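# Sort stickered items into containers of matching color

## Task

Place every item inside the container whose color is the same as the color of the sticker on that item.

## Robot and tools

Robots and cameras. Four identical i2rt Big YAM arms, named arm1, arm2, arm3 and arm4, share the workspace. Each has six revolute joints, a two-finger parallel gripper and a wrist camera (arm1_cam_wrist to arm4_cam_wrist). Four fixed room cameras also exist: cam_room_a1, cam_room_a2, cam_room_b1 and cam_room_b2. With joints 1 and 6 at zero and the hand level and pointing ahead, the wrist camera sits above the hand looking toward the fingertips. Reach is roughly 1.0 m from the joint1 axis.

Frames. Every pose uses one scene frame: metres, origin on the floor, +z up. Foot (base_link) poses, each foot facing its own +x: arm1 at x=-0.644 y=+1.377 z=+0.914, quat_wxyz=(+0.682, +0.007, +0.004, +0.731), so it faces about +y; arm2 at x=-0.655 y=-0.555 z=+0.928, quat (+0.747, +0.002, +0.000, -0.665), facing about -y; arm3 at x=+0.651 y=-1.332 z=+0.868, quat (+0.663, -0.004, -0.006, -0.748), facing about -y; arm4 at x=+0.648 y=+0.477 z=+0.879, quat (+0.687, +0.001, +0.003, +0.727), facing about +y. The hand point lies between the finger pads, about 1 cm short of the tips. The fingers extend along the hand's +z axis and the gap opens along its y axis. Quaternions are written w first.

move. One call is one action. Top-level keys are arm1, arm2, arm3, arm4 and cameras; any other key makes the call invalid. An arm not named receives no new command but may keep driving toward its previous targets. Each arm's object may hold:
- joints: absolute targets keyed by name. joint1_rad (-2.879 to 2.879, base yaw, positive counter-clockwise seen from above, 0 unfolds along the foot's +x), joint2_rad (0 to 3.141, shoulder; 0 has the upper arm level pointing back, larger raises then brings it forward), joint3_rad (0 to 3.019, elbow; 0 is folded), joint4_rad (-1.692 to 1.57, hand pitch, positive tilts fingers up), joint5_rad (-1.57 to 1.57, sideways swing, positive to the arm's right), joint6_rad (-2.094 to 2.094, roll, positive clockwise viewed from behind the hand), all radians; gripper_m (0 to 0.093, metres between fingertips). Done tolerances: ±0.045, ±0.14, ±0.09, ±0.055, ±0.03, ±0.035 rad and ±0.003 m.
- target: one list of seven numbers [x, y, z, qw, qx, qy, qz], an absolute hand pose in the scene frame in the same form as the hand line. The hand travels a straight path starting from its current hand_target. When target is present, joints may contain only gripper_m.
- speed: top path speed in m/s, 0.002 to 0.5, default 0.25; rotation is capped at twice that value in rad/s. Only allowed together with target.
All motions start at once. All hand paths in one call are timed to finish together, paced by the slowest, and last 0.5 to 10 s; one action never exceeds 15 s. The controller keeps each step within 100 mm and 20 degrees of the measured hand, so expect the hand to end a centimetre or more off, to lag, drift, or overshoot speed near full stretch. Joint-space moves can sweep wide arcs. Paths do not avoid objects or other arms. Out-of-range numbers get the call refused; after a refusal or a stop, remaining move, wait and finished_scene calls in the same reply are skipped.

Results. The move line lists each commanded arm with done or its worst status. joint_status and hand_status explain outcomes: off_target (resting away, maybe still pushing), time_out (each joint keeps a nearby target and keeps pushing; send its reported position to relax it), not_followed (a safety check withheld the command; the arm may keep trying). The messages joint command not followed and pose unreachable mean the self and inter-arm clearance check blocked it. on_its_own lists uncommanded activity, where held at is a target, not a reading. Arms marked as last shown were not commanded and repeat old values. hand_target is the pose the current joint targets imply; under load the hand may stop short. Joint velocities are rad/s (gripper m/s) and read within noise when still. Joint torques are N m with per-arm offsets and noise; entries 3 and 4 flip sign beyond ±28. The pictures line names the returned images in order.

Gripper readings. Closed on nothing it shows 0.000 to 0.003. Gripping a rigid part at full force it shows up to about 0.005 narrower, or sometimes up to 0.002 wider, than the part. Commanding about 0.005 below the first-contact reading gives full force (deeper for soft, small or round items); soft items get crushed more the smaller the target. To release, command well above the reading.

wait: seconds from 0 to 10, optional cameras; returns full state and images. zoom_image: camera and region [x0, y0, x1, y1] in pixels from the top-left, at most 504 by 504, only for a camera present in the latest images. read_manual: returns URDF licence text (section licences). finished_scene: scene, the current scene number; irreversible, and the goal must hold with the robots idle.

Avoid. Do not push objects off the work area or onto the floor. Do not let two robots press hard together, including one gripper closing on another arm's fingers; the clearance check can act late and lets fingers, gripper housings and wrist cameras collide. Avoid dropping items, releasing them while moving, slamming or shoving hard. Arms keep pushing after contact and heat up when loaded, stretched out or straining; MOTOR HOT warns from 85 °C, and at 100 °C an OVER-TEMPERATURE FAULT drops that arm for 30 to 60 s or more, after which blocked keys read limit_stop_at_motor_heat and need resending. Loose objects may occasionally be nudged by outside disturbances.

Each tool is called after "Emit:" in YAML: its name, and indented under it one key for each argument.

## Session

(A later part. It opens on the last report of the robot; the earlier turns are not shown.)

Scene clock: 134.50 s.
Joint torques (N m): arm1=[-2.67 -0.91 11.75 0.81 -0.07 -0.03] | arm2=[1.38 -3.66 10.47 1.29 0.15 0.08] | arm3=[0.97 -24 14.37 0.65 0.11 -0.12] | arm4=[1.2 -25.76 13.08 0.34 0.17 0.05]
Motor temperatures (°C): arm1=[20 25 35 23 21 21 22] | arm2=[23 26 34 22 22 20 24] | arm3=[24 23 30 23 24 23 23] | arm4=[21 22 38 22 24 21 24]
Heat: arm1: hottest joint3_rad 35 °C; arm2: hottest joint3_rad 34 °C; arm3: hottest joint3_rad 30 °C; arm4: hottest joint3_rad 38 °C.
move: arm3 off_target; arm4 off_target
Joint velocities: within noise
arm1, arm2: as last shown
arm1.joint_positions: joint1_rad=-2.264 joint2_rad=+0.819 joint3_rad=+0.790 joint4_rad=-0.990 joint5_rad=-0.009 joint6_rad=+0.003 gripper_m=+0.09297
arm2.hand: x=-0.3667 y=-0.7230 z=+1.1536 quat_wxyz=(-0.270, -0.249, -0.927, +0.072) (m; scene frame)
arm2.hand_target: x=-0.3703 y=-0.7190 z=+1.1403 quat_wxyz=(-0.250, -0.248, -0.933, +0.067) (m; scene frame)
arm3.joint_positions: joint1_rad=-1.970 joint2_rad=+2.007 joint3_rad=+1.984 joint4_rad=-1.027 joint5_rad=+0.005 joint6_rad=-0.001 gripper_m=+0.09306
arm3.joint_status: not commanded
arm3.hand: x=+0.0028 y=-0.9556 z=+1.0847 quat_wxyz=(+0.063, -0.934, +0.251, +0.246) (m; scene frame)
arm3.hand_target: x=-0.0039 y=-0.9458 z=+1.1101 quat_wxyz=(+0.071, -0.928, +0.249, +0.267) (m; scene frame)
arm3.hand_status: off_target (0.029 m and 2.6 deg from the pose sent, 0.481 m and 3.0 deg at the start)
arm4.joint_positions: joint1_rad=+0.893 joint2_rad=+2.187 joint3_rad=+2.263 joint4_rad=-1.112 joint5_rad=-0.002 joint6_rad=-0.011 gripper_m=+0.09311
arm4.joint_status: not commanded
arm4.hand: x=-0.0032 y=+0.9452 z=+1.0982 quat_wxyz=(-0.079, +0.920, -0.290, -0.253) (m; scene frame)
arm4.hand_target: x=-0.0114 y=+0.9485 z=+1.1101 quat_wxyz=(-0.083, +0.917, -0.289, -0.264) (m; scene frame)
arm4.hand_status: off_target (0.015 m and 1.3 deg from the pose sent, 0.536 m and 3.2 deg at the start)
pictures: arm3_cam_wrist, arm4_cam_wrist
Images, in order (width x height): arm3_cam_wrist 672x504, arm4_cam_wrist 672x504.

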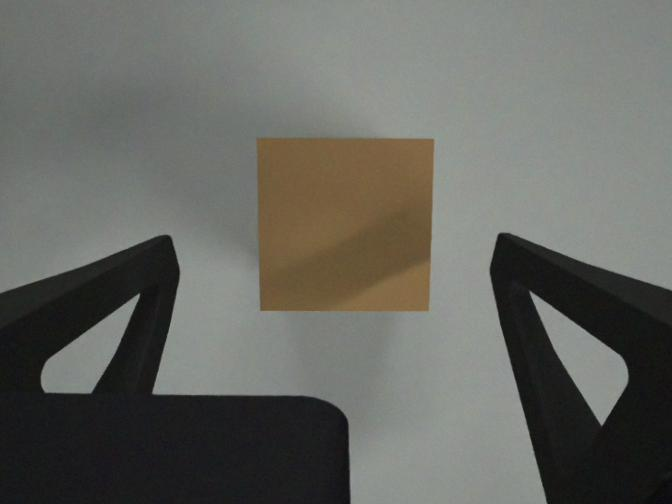

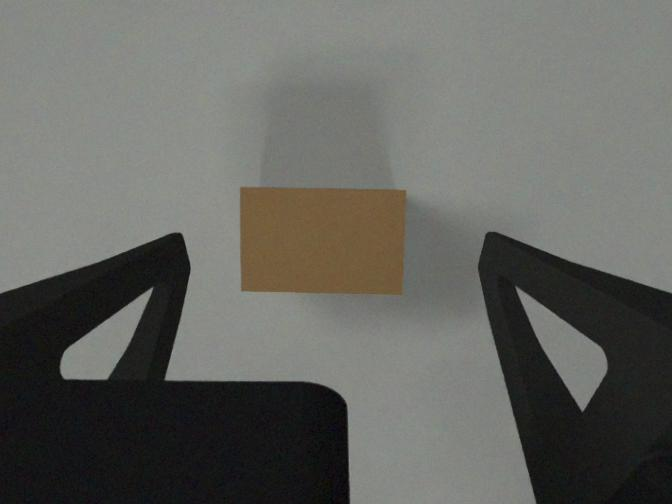

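Emit:
move:
  arm3: {"target":[0.005,-0.952,0.988,0.067,-0.933,0.25,0.25],"speed":0.3}
  arm4: {"target":[-0.002,0.942,0.985,0.078,-0.921,0.291,0.247],"speed":0.3}
  cameras: ["arm4_cam_wrist"]

Emit:
move:
  arm3: {"joints":{"gripper_m":0.03}}
  arm4: {"joints":{"gripper_m":0.03}}
  cameras: []

Emit:
move:
  arm3: {"target":[0.005,-0.952,1.1,0.067,-0.933,0.25,0.25],"speed":0.4}
  arm4: {"target":[-0.002,0.942,1.1,0.078,-0.921,0.291,0.247],"speed":0.4}
  cameras: ["arm4_cam_wrist"]

Emit:
move:
  arm3: {"target":[0.36,-1.155,1.13,0.067,-0.933,0.25,0.25],"speed":0.5}
  arm4: {"target":[0.378,0.666,1.13,0.078,-0.921,0.291,0.247],"speed":0.5}
  cameras: []

Emit:
move:
  arm3: {"joints":{"joint1_rad":0.969,"joint2_rad":0.7,"joint3_rad":0.76,"joint4_rad":-1.107,"joint5_rad":0,"joint6_rad":0}}
  arm4: {"joints":{"joint1_rad":-1.116,"joint2_rad":0.7,"joint3_rad":0.76,"joint4_rad":-1.107,"joint5_rad":0,"joint6_rad":0}}
  cameras: []

Emit:
move:
  arm3: {"target":[1.15,-1.765,0.9,0.25,0.25,0.933,-0.067],"speed":0.5}
  arm4: {"target":[1.1,0.727,0.88,0.2549,-0.1677,0.9512,0.0449],"speed":0.5}
  cameras: ["arm3_cam_wrist","arm4_cam_wrist","cam_room_a1"]

Scene clock: 183.57 s.
Joint torques (N m): arm1=[-2.9 -0.79 11.59 0.92 -0.03 -0.04] | arm2=[1.32 -3.78 10.47 1.28 0.16 0.08] | arm3=[1.08 -20.54 8.06 1.43 0.07 -0.13] | arm4=[0.5 -24.82 8.59 1.33 0.02 0.1]
Motor temperatures (°C): arm1=[20 24 37 23 21 21 21] | arm2=[23 25 33 22 22 20 23] | arm3=[24 24 32 23 24 23 23] | arm4=[21 29 43 22 24 21 24]
Heat: arm1: hottest joint3_rad 37 °C; arm2: hottest joint3_rad 33 °C; arm3: hottest joint3_rad 32 °C; arm4: hottest joint3_rad 43 °C.
move: arm3 off_target; arm4 off_target
Joint velocities: within noise
arm1, arm2: as last shown
arm3.joint_positions: joint1_rad=-1.970 joint2_rad=+2.004 joint3_rad=+1.794 joint4_rad=-0.786 joint5_rad=+0.007 joint6_rad=-0.001 gripper_m=+0.09304
arm3.joint_status: not commanded
arm3.hand: x=+0.0010 y=-0.9552 z=+1.0210 quat_wxyz=(+0.070, -0.927, +0.249, +0.271) (m; scene frame)
arm3.hand_target: x=+0.0059 y=-0.9528 z=+0.9886 quat_wxyz=(+0.067, -0.933, +0.250, +0.250) (m; scene frame)
arm3.hand_status: off_target (0.033 m and 2.5 deg from the pose sent, 0.097 m and 0.7 deg at the start)
arm4.joint_positions: joint1_rad=+0.899 joint2_rad=+2.174 joint3_rad=+2.010 joint4_rad=-0.860 joint5_rad=+0.002 joint6_rad=-0.015 gripper_m=+0.09306
arm4.joint_status: not commanded
arm4.hand: x=-0.0023 y=+0.9385 z=+1.0119 quat_wxyz=(-0.082, +0.919, -0.286, -0.258) (m; scene frame)
arm4.hand_target: x=-0.0013 y=+0.9413 z=+0.9852 quat_wxyz=(-0.078, +0.921, -0.291, -0.247) (m; scene frame)
arm4.hand_status: off_target (0.027 m and 1.5 deg from the pose sent, 0.113 m and 0.7 deg at the start)
pictures: arm4_cam_wrist
Images, in order (width x height): arm4_cam_wrist 672x504.

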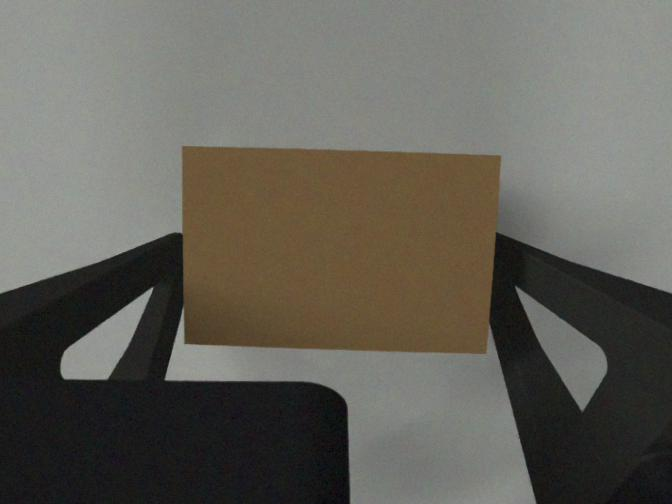

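Scene clock: 184.20 s.
Joint torques (N m): arm1=[-2.78 -0.26 11.64 0.88 -0.07 -0.06] | arm2=[1.26 -3.6 10.48 1.28 0.15 0.07] | arm3=[1.03 -20.54 8.13 1.43 0.17 -0.12] | arm4=[0.44 -23.94 8.59 1.32 0.04 0.11]
Motor temperatures (°C): arm1=[20 24 37 23 21 21 21] | arm2=[23 25 33 22 22 20 23] | arm3=[24 24 32 23 24 23 23] | arm4=[21 29 43 22 24 21 24]
Heat: arm1: hottest joint3_rad 37 °C; arm2: hottest joint3_rad 33 °C; arm3: hottest joint3_rad 32 °C; arm4: hottest joint3_rad 43 °C.
move: arm3 off_target; arm4 off_target
Joint velocities: within noise
arm1, arm2: as last shown
arm3.joint_positions: joint1_rad=-1.970 joint2_rad=+2.004 joint3_rad=+1.794 joint4_rad=-0.785 joint5_rad=+0.004 joint6_rad=-0.001 gripper_m=+0.05288
arm3.joint_status: gripper_m off_target (ended at +0.05291, target +0.03000)
arm3.hand: x=+0.0008 y=-0.9556 z=+1.0211 quat_wxyz=(+0.069, -0.927, +0.249, +0.271) (m; scene frame)
arm3.hand_target: x=+0.0059 y=-0.9528 z=+0.9886 quat_wxyz=(+0.067, -0.933, +0.250, +0.250) (m; scene frame)
arm3.hand_status: not commanded
arm4.joint_positions: joint1_rad=+0.898 joint2_rad=+2.174 joint3_rad=+2.010 joint4_rad=-0.860 joint5_rad=+0.003 joint6_rad=-0.015 gripper_m=+0.06940
arm4.joint_status: gripper_m off_target (ended at +0.06943, target +0.03000)
arm4.hand: x=-0.0018 y=+0.9393 z=+1.0119 quat_wxyz=(-0.083, +0.919, -0.286, -0.258) (m; scene frame)
arm4.hand_target: x=-0.0011 y=+0.9415 z=+0.9852 quat_wxyz=(-0.078, +0.921, -0.291, -0.247) (m; scene frame)
arm4.hand_status: not commanded
pictures: none
No camera images: "cameras" was empty.

Scene clock: 185.37 s.
Joint torques (N m): arm1=[-2.96 -0.56 11.66 0.95 -0.02 -0.06] | arm2=[1.32 -3.49 10.47 1.28 0.15 0.08] | arm3=[1.14 -24.88 14.01 0.65 0.12 -0.11] | arm4=[0.73 -25.7 12.55 0.58 0.05 0.1]
Motor temperatures (°C): arm1=[20 24 37 23 21 21 21] | arm2=[23 25 33 22 22 20 23] | arm3=[24 25 32 23 24 23 23] | arm4=[21 29 43 22 24 21 25]
Heat: arm1: hottest joint3_rad 37 °C; arm2: hottest joint3_rad 33 °C; arm3: hottest joint3_rad 32 °C; arm4: hottest joint3_rad 43 °C.
move: arm3 off_target; arm4 off_target
Joint velocities: within noise
arm1, arm2: as last shown
arm1.hand_target: x=-0.3799 y=+1.1861 z=+1.1399 quat_wxyz=(-0.246, -0.298, -0.919, +0.080) (m; scene frame)
arm2.hand_target: x=-0.3702 y=-0.7190 z=+1.1403 quat_wxyz=(-0.250, -0.248, -0.933, +0.067) (m; scene frame)
arm3.joint_positions: joint1_rad=-1.970 joint2_rad=+2.002 joint3_rad=+1.947 joint4_rad=-1.039 joint5_rad=+0.007 joint6_rad=-0.001 gripper_m=+0.05289
arm3.joint_status: not commanded
arm3.hand: x=+0.0130 y=-0.9614 z=+1.0681 quat_wxyz=(+0.058, -0.940, +0.252, +0.225) (m; scene frame)
arm3.hand_target: x=+0.0063 y=-0.9529 z=+1.1000 quat_wxyz=(+0.067, -0.933, +0.250, +0.250) (m; scene frame)
arm3.hand_status: off_target (0.034 m and 3.2 deg from the pose sent, 0.079 m and 2.5 deg at the start)
arm4.joint_positions: joint1_rad=+0.898 joint2_rad=+2.174 joint3_rad=+2.218 joint4_rad=-1.118 joint5_rad=+0.003 joint6_rad=-0.015 gripper_m=+0.06940
arm4.joint_status: not commanded
arm4.hand: x=+0.0035 y=+0.9360 z=+1.0847 quat_wxyz=(-0.075, +0.925, -0.288, -0.235) (m; scene frame)
arm4.hand_target: x=-0.0014 y=+0.9417 z=+1.0999 quat_wxyz=(-0.078, +0.921, -0.291, -0.247) (m; scene frame)
arm4.hand_status: off_target (0.017 m and 1.6 deg from the pose sent, 0.088 m and 1.5 deg at the start)
pictures: arm4_cam_wrist
Images, in order (width x height): arm4_cam_wrist 672x504.

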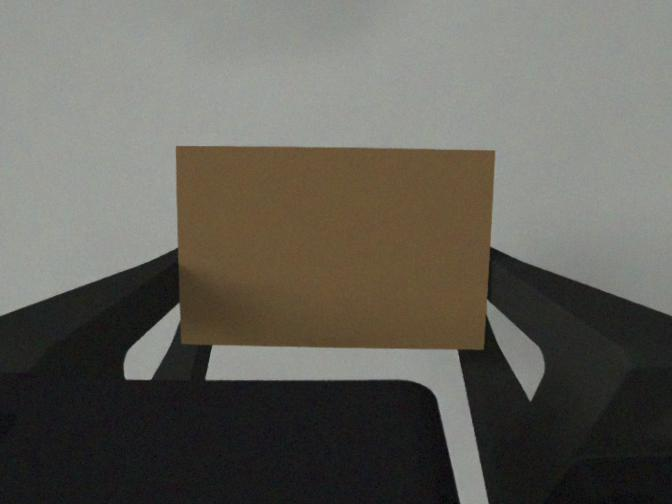

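Scene clock: 187.20 s.
Joint torques (N m): arm1=[-2.67 -0.38 11.73 0.96 -0.04 -0.02] | arm2=[1.38 -3.72 10.45 1.28 0.16 0.09] | arm3=[0.44 -4.31 9.47 0.8 -0.06 -0.12] | arm4=[1.38 -3.19 9.63 0.54 0.2 0.18]
Motor temperatures (°C): arm1=[20 24 37 23 21 21 21] | arm2=[23 25 33 22 22 20 23] | arm3=[24 25 32 23 24 23 23] | arm4=[21 29 43 22 24 21 25]
Heat: arm1: hottest joint3_rad 37 °C; arm2: hottest joint3_rad 33 °C; arm3: hottest joint3_rad 32 °C; arm4: hottest joint3_rad 43 °C.
move: arm3 done; arm4 done
Joint velocities: within noise
arm1, arm2: as last shown
arm3.joint_positions: joint1_rad=-1.971 joint2_rad=+0.871 joint3_rad=+0.911 joint4_rad=-1.066 joint5_rad=+0.007 joint6_rad=-0.006 gripper_m=+0.05289
arm3.joint_status: not commanded
arm3.hand: x=+0.3574 y=-1.1578 z=+1.1339 quat_wxyz=(+0.067, -0.932, +0.248, +0.257) (m; scene frame)
arm3.hand_target: x=+0.3600 y=-1.1551 z=+1.1301 quat_wxyz=(+0.067, -0.933, +0.250, +0.250) (m; scene frame)
arm3.hand_status: done (0.005 m and 0.8 deg from the pose sent, 0.402 m and 3.2 deg at the start)
arm4.joint_positions: joint1_rad=+0.908 joint2_rad=+0.846 joint3_rad=+0.856 joint4_rad=-1.043 joint5_rad=+0.008 joint6_rad=-0.005 gripper_m=+0.06940
arm4.joint_status: not commanded
arm4.hand: x=+0.3795 y=+0.6673 z=+1.1313 quat_wxyz=(-0.081, +0.920, -0.287, -0.254) (m; scene frame)
arm4.hand_target: x=+0.3780 y=+0.6660 z=+1.1300 quat_wxyz=(-0.078, +0.921, -0.291, -0.247) (m; scene frame)
arm4.hand_status: done (0.002 m and 1.0 deg from the pose sent, 0.464 m and 1.6 deg at the start)
pictures: none
No camera images: "cameras" was empty.

Scene clock: 189.53 s.
Joint torques (N m): arm1=[-2.2 -0.5 11.73 0.94 -0.03 -0.01] | arm2=[1.38 -3.66 10.48 1.31 0.16 0.08] | arm3=[2.02 -1.61 9.81 1.03 0.1 -0.01] | arm4=[0.85 -1.67 10.18 0.65 0.04 0.09]
Motor temperatures (°C): arm1=[20 24 37 23 21 21 21] | arm2=[23 25 33 22 22 20 23] | arm3=[24 25 32 23 24 23 23] | arm4=[21 28 42 22 24 21 25]
Heat: arm1: hottest joint3_rad 37 °C; arm2: hottest joint3_rad 33 °C; arm3: hottest joint3_rad 32 °C; arm4: hottest joint3_rad 42 °C.
move: arm3 done; arm4 done
Joint velocities: within noise
arm1, arm2: as last shown
arm3.joint_positions: joint1_rad=+0.959 joint2_rad=+0.698 joint3_rad=+0.758 joint4_rad=-1.107 joint5_rad=-0.001 joint6_rad=-0.005 gripper_m=+0.05298
arm3.joint_status: all done
arm3.hand: x=+0.8586 y=-1.5156 z=+1.1065 quat_wxyz=(-0.245, -0.342, -0.902, +0.099) (m; scene frame)
arm3.hand_target: x=+0.8606 y=-1.5140 z=+1.1067 quat_wxyz=(-0.245, -0.340, -0.903, +0.097) (m; scene frame)
arm3.hand_status: not commanded
arm4.joint_positions: joint1_rad=-1.114 joint2_rad=+0.698 joint3_rad=+0.746 joint4_rad=-1.101 joint5_rad=+0.002 joint6_rad=-0.005 gripper_m=+0.06940
arm4.joint_status: all done
arm4.hand: x=+0.8919 y=+0.6143 z=+1.1081 quat_wxyz=(-0.245, +0.248, -0.935, -0.063) (m; scene frame)
arm4.hand_target: x=+0.8936 y=+0.6148 z=+1.1139 quat_wxyz=(-0.248, +0.244, -0.935, -0.064) (m; scene frame)
arm4.hand_status: not commanded
pictures: none
No camera images: "cameras" was empty.

Scene clock: 191.20 s.
Joint torques (N m): arm1=[-2.9 -0.44 11.56 0.81 -0.05 -0.04] | arm2=[1.2 -3.55 10.44 1.31 0.16 0.08] | arm3=[0.26 -21.95 11.49 0.88 -0.16 -0.14] | arm4=[1.55 -14.27 8.72 1.43 0.28 0.21]
Motor temperatures (°C): arm1=[20 24 37 23 21 21 21] | arm2=[23 25 33 22 22 20 23] | arm3=[24 25 32 23 24 23 23] | arm4=[21 28 42 22 24 21 25]
Heat: arm1: hottest joint3_rad 37 °C; arm2: hottest joint3_rad 33 °C; arm3: hottest joint3_rad 32 °C; arm4: hottest joint3_rad 42 °C.
move: arm3 off_target; arm4 off_target
Joint velocities: within noise
arm1, arm2: as last shown
arm3.joint_positions: joint1_rad=+0.959 joint2_rad=+1.967 joint3_rad=+1.308 joint4_rad=-0.468 joint5_rad=-0.115 joint6_rad=-0.181 gripper_m=+0.05298
arm3.joint_status: not commanded
arm3.hand: x=+1.1381 y=-1.7436 z=+0.8726 quat_wxyz=(-0.224, -0.252, -0.940, +0.053) (m; scene frame)
arm3.hand_target: x=+1.1489 y=-1.7640 z=+0.9007 quat_wxyz=(-0.250, -0.250, -0.933, +0.067) (m; scene frame)
arm3.hand_status: off_target (0.037 m and 3.4 deg from the pose sent, 0.436 m and 11.7 deg at the start)
arm4.joint_positions: joint1_rad=-1.099 joint2_rad=+1.687 joint3_rad=+0.825 joint4_rad=-0.239 joint5_rad=+0.088 joint6_rad=+0.149 gripper_m=+0.06939
arm4.joint_status: not commanded
arm4.hand: x=+1.0811 y=+0.7122 z=+0.8662 quat_wxyz=(-0.231, +0.173, -0.957, -0.035) (m; scene frame)
arm4.hand_target: x=+1.0989 y=+0.7265 z=+0.8807 quat_wxyz=(-0.255, +0.168, -0.951, -0.045) (m; scene frame)
arm4.hand_status: off_target (0.028 m and 3.1 deg from the pose sent, 0.329 m and 9.7 deg at the start)
pictures: arm3_cam_wrist, arm4_cam_wrist, cam_room_a1
Images, in order (width x height): arm3_cam_wrist 672x504, arm4_cam_wrist 672x504, cam_room_a1 672x504.

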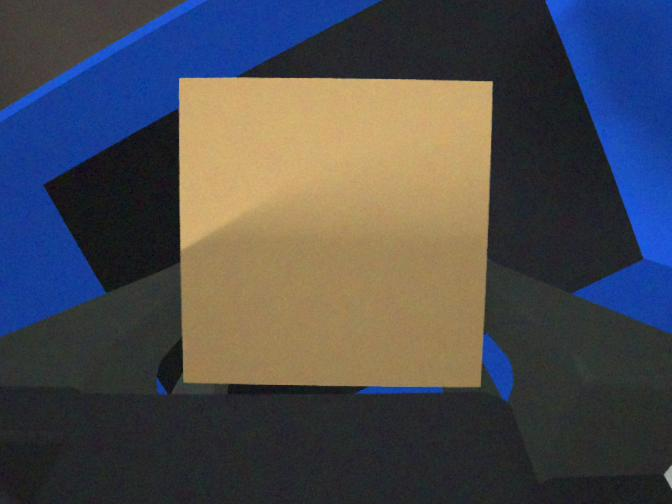

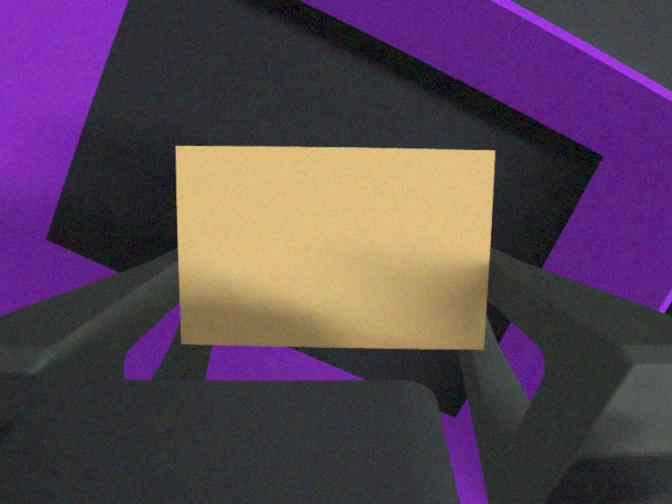

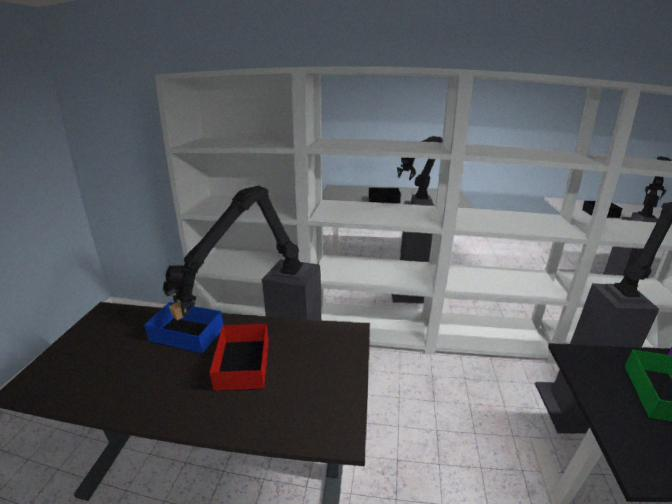

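Emit:
move:
  arm3: {"target":[1.138,-1.744,0.725,0.25,0.25,0.933,-0.067],"speed":0.2}
  arm4: {"target":[1.087,0.715,0.718,0.2549,-0.1677,0.9512,0.0449],"speed":0.2}
  cameras: ["arm3_cam_wrist","arm4_cam_wrist"]

Scene clock: 201.77 s.
Joint torques (N m): arm1=[-2.73 -0.32 11.6 0.83 -0.03 -0.03] | arm2=[1.26 -3.72 10.47 1.31 0.16 0.09] | arm3=[1.32 -18.14 5.83 1.66 0.1 0] | arm4=[0.5 -12.63 4.11 1.28 0.12 0.11]
Motor temperatures (°C): arm1=[20 24 37 23 21 21 21] | arm2=[23 25 33 22 22 20 23] | arm3=[24 26 33 23 24 23 24] | arm4=[21 27 41 22 24 21 25]
Heat: arm1: hottest joint3_rad 37 °C; arm2: hottest joint3_rad 33 °C; arm3: hottest joint3_rad 33 °C; arm4: hottest joint3_rad 41 °C.
move: arm3 off_target; arm4 off_target
Joint velocities: within noise
arm1.joint_positions: joint1_rad=-2.264 joint2_rad=+0.819 joint3_rad=+0.790 joint4_rad=-0.990 joint5_rad=-0.009 joint6_rad=+0.003 gripper_m=+0.09297
arm1.joint_status: not commanded
arm1.hand: x=-0.3772 y=+1.1884 z=+1.1424 quat_wxyz=(-0.253, -0.296, -0.918, +0.080) (m; scene frame)
arm1.hand_target: x=-0.3799 y=+1.1861 z=+1.1399 quat_wxyz=(-0.246, -0.298, -0.919, +0.080) (m; scene frame)
arm1.hand_status: not commanded
arm2.joint_positions: joint1_rad=+0.933 joint2_rad=+0.843 joint3_rad=+0.777 joint4_rad=-0.939 joint5_rad=+0.003 joint6_rad=+0.001 gripper_m=+0.09293
arm2.joint_status: not commanded
arm2.hand: x=-0.3667 y=-0.7230 z=+1.1536 quat_wxyz=(-0.270, -0.249, -0.927, +0.072) (m; scene frame)
arm2.hand_target: x=-0.3702 y=-0.7190 z=+1.1403 quat_wxyz=(-0.250, -0.248, -0.933, +0.067) (m; scene frame)
arm2.hand_status: not commanded
arm3.joint_positions: joint1_rad=+0.959 joint2_rad=+2.200 joint3_rad=+1.243 joint4_rad=-0.085 joint5_rad=-0.115 joint6_rad=-0.179 gripper_m=+0.05298
arm3.joint_status: not commanded
arm3.hand: x=+1.1422 y=-1.7490 z=+0.7468 quat_wxyz=(-0.261, -0.247, -0.931, +0.071) (m; scene frame)
arm3.hand_target: x=+1.1375 y=-1.7435 z=+0.7256 quat_wxyz=(-0.250, -0.250, -0.933, +0.067) (m; scene frame)
arm3.hand_status: off_target (0.023 m and 1.4 deg from the pose sent, 0.148 m and 3.4 deg at the start)
arm4.joint_positions: joint1_rad=-1.098 joint2_rad=+2.056 joint3_rad=+0.798 joint4_rad=+0.230 joint5_rad=+0.090 joint6_rad=+0.150 gripper_m=+0.06939
arm4.joint_status: not commanded
arm4.hand: x=+1.0894 y=+0.7170 z=+0.7368 quat_wxyz=(-0.265, +0.170, -0.948, -0.047) (m; scene frame)
arm4.hand_target: x=+1.0863 y=+0.7147 z=+0.7187 quat_wxyz=(-0.255, +0.168, -0.951, -0.045) (m; scene frame)
arm4.hand_status: off_target (0.019 m and 1.2 deg from the pose sent, 0.148 m and 3.1 deg at the start)
pictures: arm3_cam_wrist, arm4_cam_wrist
Images, in order (width x height): arm3_cam_wrist 672x504, arm4_cam_wrist 672x504.

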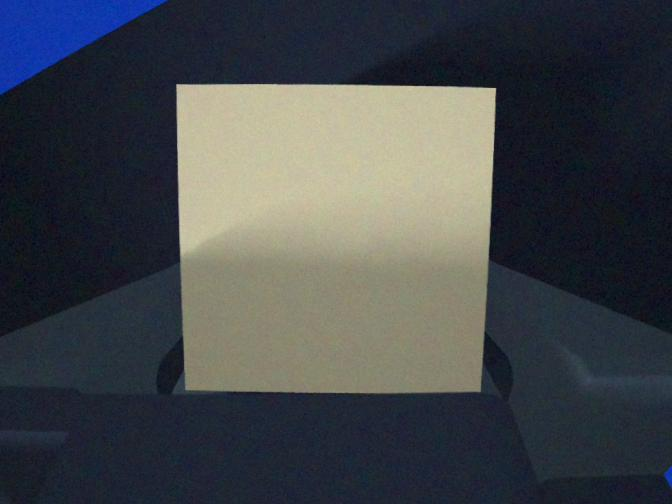

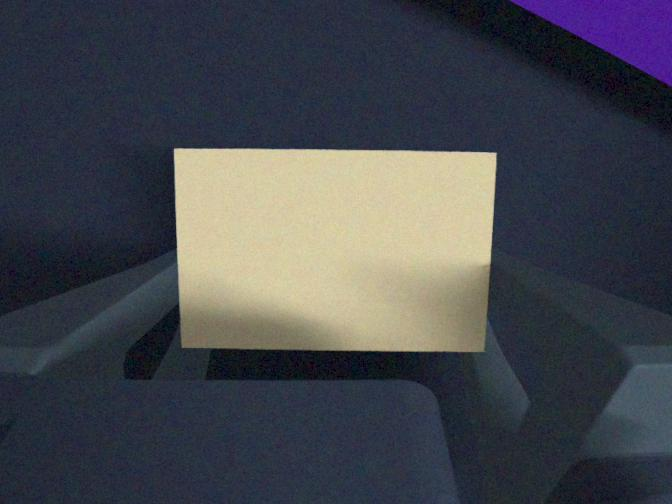

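Emit:
move:
  arm3: {"target":[1.141,-1.748,0.745,0.25,0.25,0.933,-0.067],"speed":0.1,"joints":{"gripper_m":0.093}}
  arm4: {"target":[1.088,0.717,0.736,0.2549,-0.1677,0.9512,0.0449],"speed":0.1,"joints":{"gripper_m":0.093}}
  cameras: []

Emit:
move:
  arm3: {"target":[1.136,-1.744,0.88,0.25,0.25,0.933,-0.067],"speed":0.4}
  arm4: {"target":[1.081,0.714,0.88,0.2549,-0.1677,0.9512,0.0449],"speed":0.4}
  cameras: ["arm3_cam_wrist","arm4_cam_wrist"]

Scene clock: 207.27 s.
Joint torques (N m): arm1=[-2.61 -0.32 11.63 1.06 -0.03 -0.06] | arm2=[1.38 -3.55 10.47 1.26 0.15 0.08] | arm3=[1.14 -20.95 6.94 0.18 -0.01 -0.06] | arm4=[1.2 -16.67 3.73 0.14 0.15 0.12]
Motor temperatures (°C): arm1=[20 24 37 23 21 21 21] | arm2=[23 25 33 22 22 20 23] | arm3=[24 26 32 23 24 23 24] | arm4=[21 27 39 22 24 21 25]
Heat: arm1: hottest joint3_rad 37 °C; arm2: hottest joint3_rad 33 °C; arm3: hottest joint3_rad 32 °C; arm4: hottest joint3_rad 39 °C.
move: arm3 done; arm4 done
Joint velocities: within noise
arm1, arm2: as last shown
arm3.joint_positions: joint1_rad=+0.959 joint2_rad=+2.199 joint3_rad=+1.243 joint4_rad=-0.098 joint5_rad=-0.113 joint6_rad=-0.174 gripper_m=+0.09297
arm3.joint_status: all done
arm3.hand: x=+1.1402 y=-1.7477 z=+0.7460 quat_wxyz=(-0.256, -0.250, -0.931, +0.069) (m; scene frame)
arm3.hand_target: x=+1.1411 y=-1.7480 z=+0.7450 quat_wxyz=(-0.250, -0.250, -0.933, +0.067) (m; scene frame)
arm3.hand_status: done (0.001 m and 0.7 deg from the pose sent, 0.002 m and 1.4 deg at the start)
arm4.joint_positions: joint1_rad=-1.098 joint2_rad=+2.054 joint3_rad=+0.799 joint4_rad=+0.220 joint5_rad=+0.090 joint6_rad=+0.150 gripper_m=+0.09291
arm4.joint_status: all done
arm4.hand: x=+1.0882 y=+0.7166 z=+0.7364 quat_wxyz=(-0.261, +0.170, -0.949, -0.046) (m; scene frame)
arm4.hand_target: x=+1.0880 y=+0.7171 z=+0.7360 quat_wxyz=(-0.255, +0.168, -0.951, -0.045) (m; scene frame)
arm4.hand_status: done (0.001 m and 0.8 deg from the pose sent, 0.002 m and 1.2 deg at the start)
pictures: none
No camera images: "cameras" was empty.

Scene clock: 208.53 s.
Joint torques (N m): arm1=[-2.67 -0.15 11.58 0.99 -0.04 -0.05] | arm2=[1.38 -3.6 10.47 1.28 0.14 0.09] | arm3=[1.08 -18.37 9.32 0.72 -0.08 -0.1] | arm4=[1.14 -11.87 7.71 0.39 0.2 0.12]
Motor temperatures (°C): arm1=[20 24 37 23 21 21 21] | arm2=[23 25 33 22 22 20 23] | arm3=[24 26 32 23 24 23 24] | arm4=[21 27 39 22 24 21 25]
Heat: arm1: hottest joint3_rad 37 °C; arm2: hottest joint3_rad 33 °C; arm3: hottest joint3_rad 32 °C; arm4: hottest joint3_rad 39 °C.
move: arm3 done; arm4 done
Joint velocities: within noise
arm1, arm2: as last shown
arm3.joint_positions: joint1_rad=+0.959 joint2_rad=+1.922 joint3_rad=+1.238 joint4_rad=-0.382 joint5_rad=-0.113 joint6_rad=-0.174 gripper_m=+0.09297
arm3.joint_status: not commanded
arm3.hand: x=+1.1323 y=-1.7389 z=+0.8807 quat_wxyz=(-0.250, -0.251, -0.933, +0.066) (m; scene frame)
arm3.hand_target: x=+1.1359 y=-1.7438 z=+0.8799 quat_wxyz=(-0.250, -0.250, -0.933, +0.067) (m; scene frame)
arm3.hand_status: done (0.006 m and 0.2 deg from the pose sent, 0.134 m and 0.7 deg at the start)
arm4.joint_positions: joint1_rad=-1.098 joint2_rad=+1.627 joint3_rad=+0.779 joint4_rad=-0.188 joint5_rad=+0.090 joint6_rad=+0.150 gripper_m=+0.09291
arm4.joint_status: not commanded
arm4.hand: x=+1.0773 y=+0.7104 z=+0.8836 quat_wxyz=(-0.261, +0.170, -0.949, -0.046) (m; scene frame)
arm4.hand_target: x=+1.0808 y=+0.7140 z=+0.8800 quat_wxyz=(-0.255, +0.168, -0.951, -0.045) (m; scene frame)
arm4.hand_status: done (0.006 m and 0.8 deg from the pose sent, 0.144 m and 0.8 deg at the start)
pictures: arm3_cam_wrist, arm4_cam_wrist
Images, in order (width x height): arm3_cam_wrist 672x504, arm4_cam_wrist 672x504.

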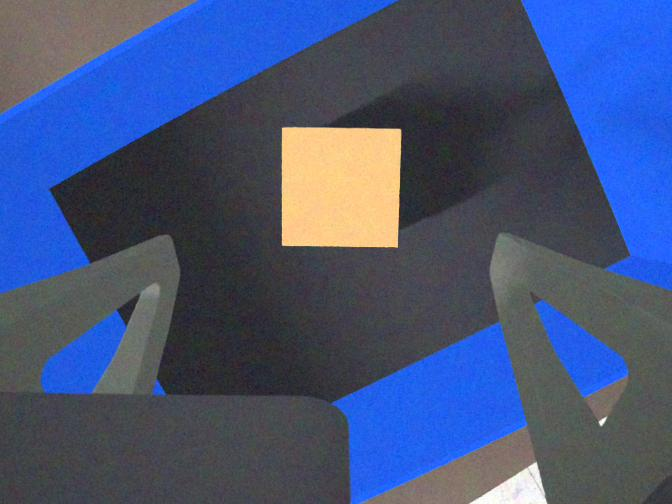

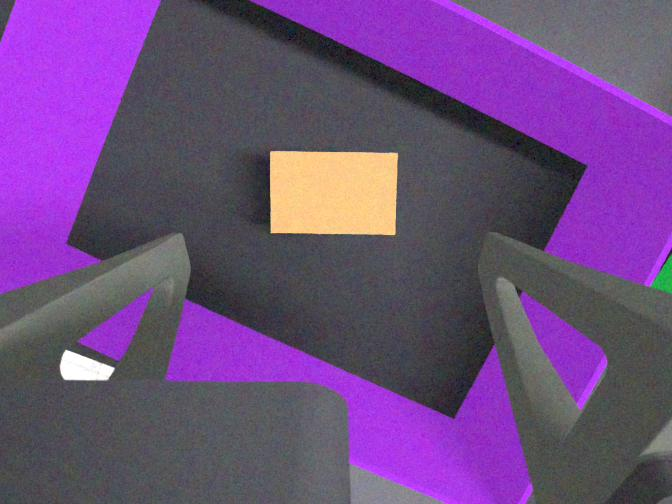

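Emit:
finished_scene:
  scene: 3

The scene is finished: the task was done.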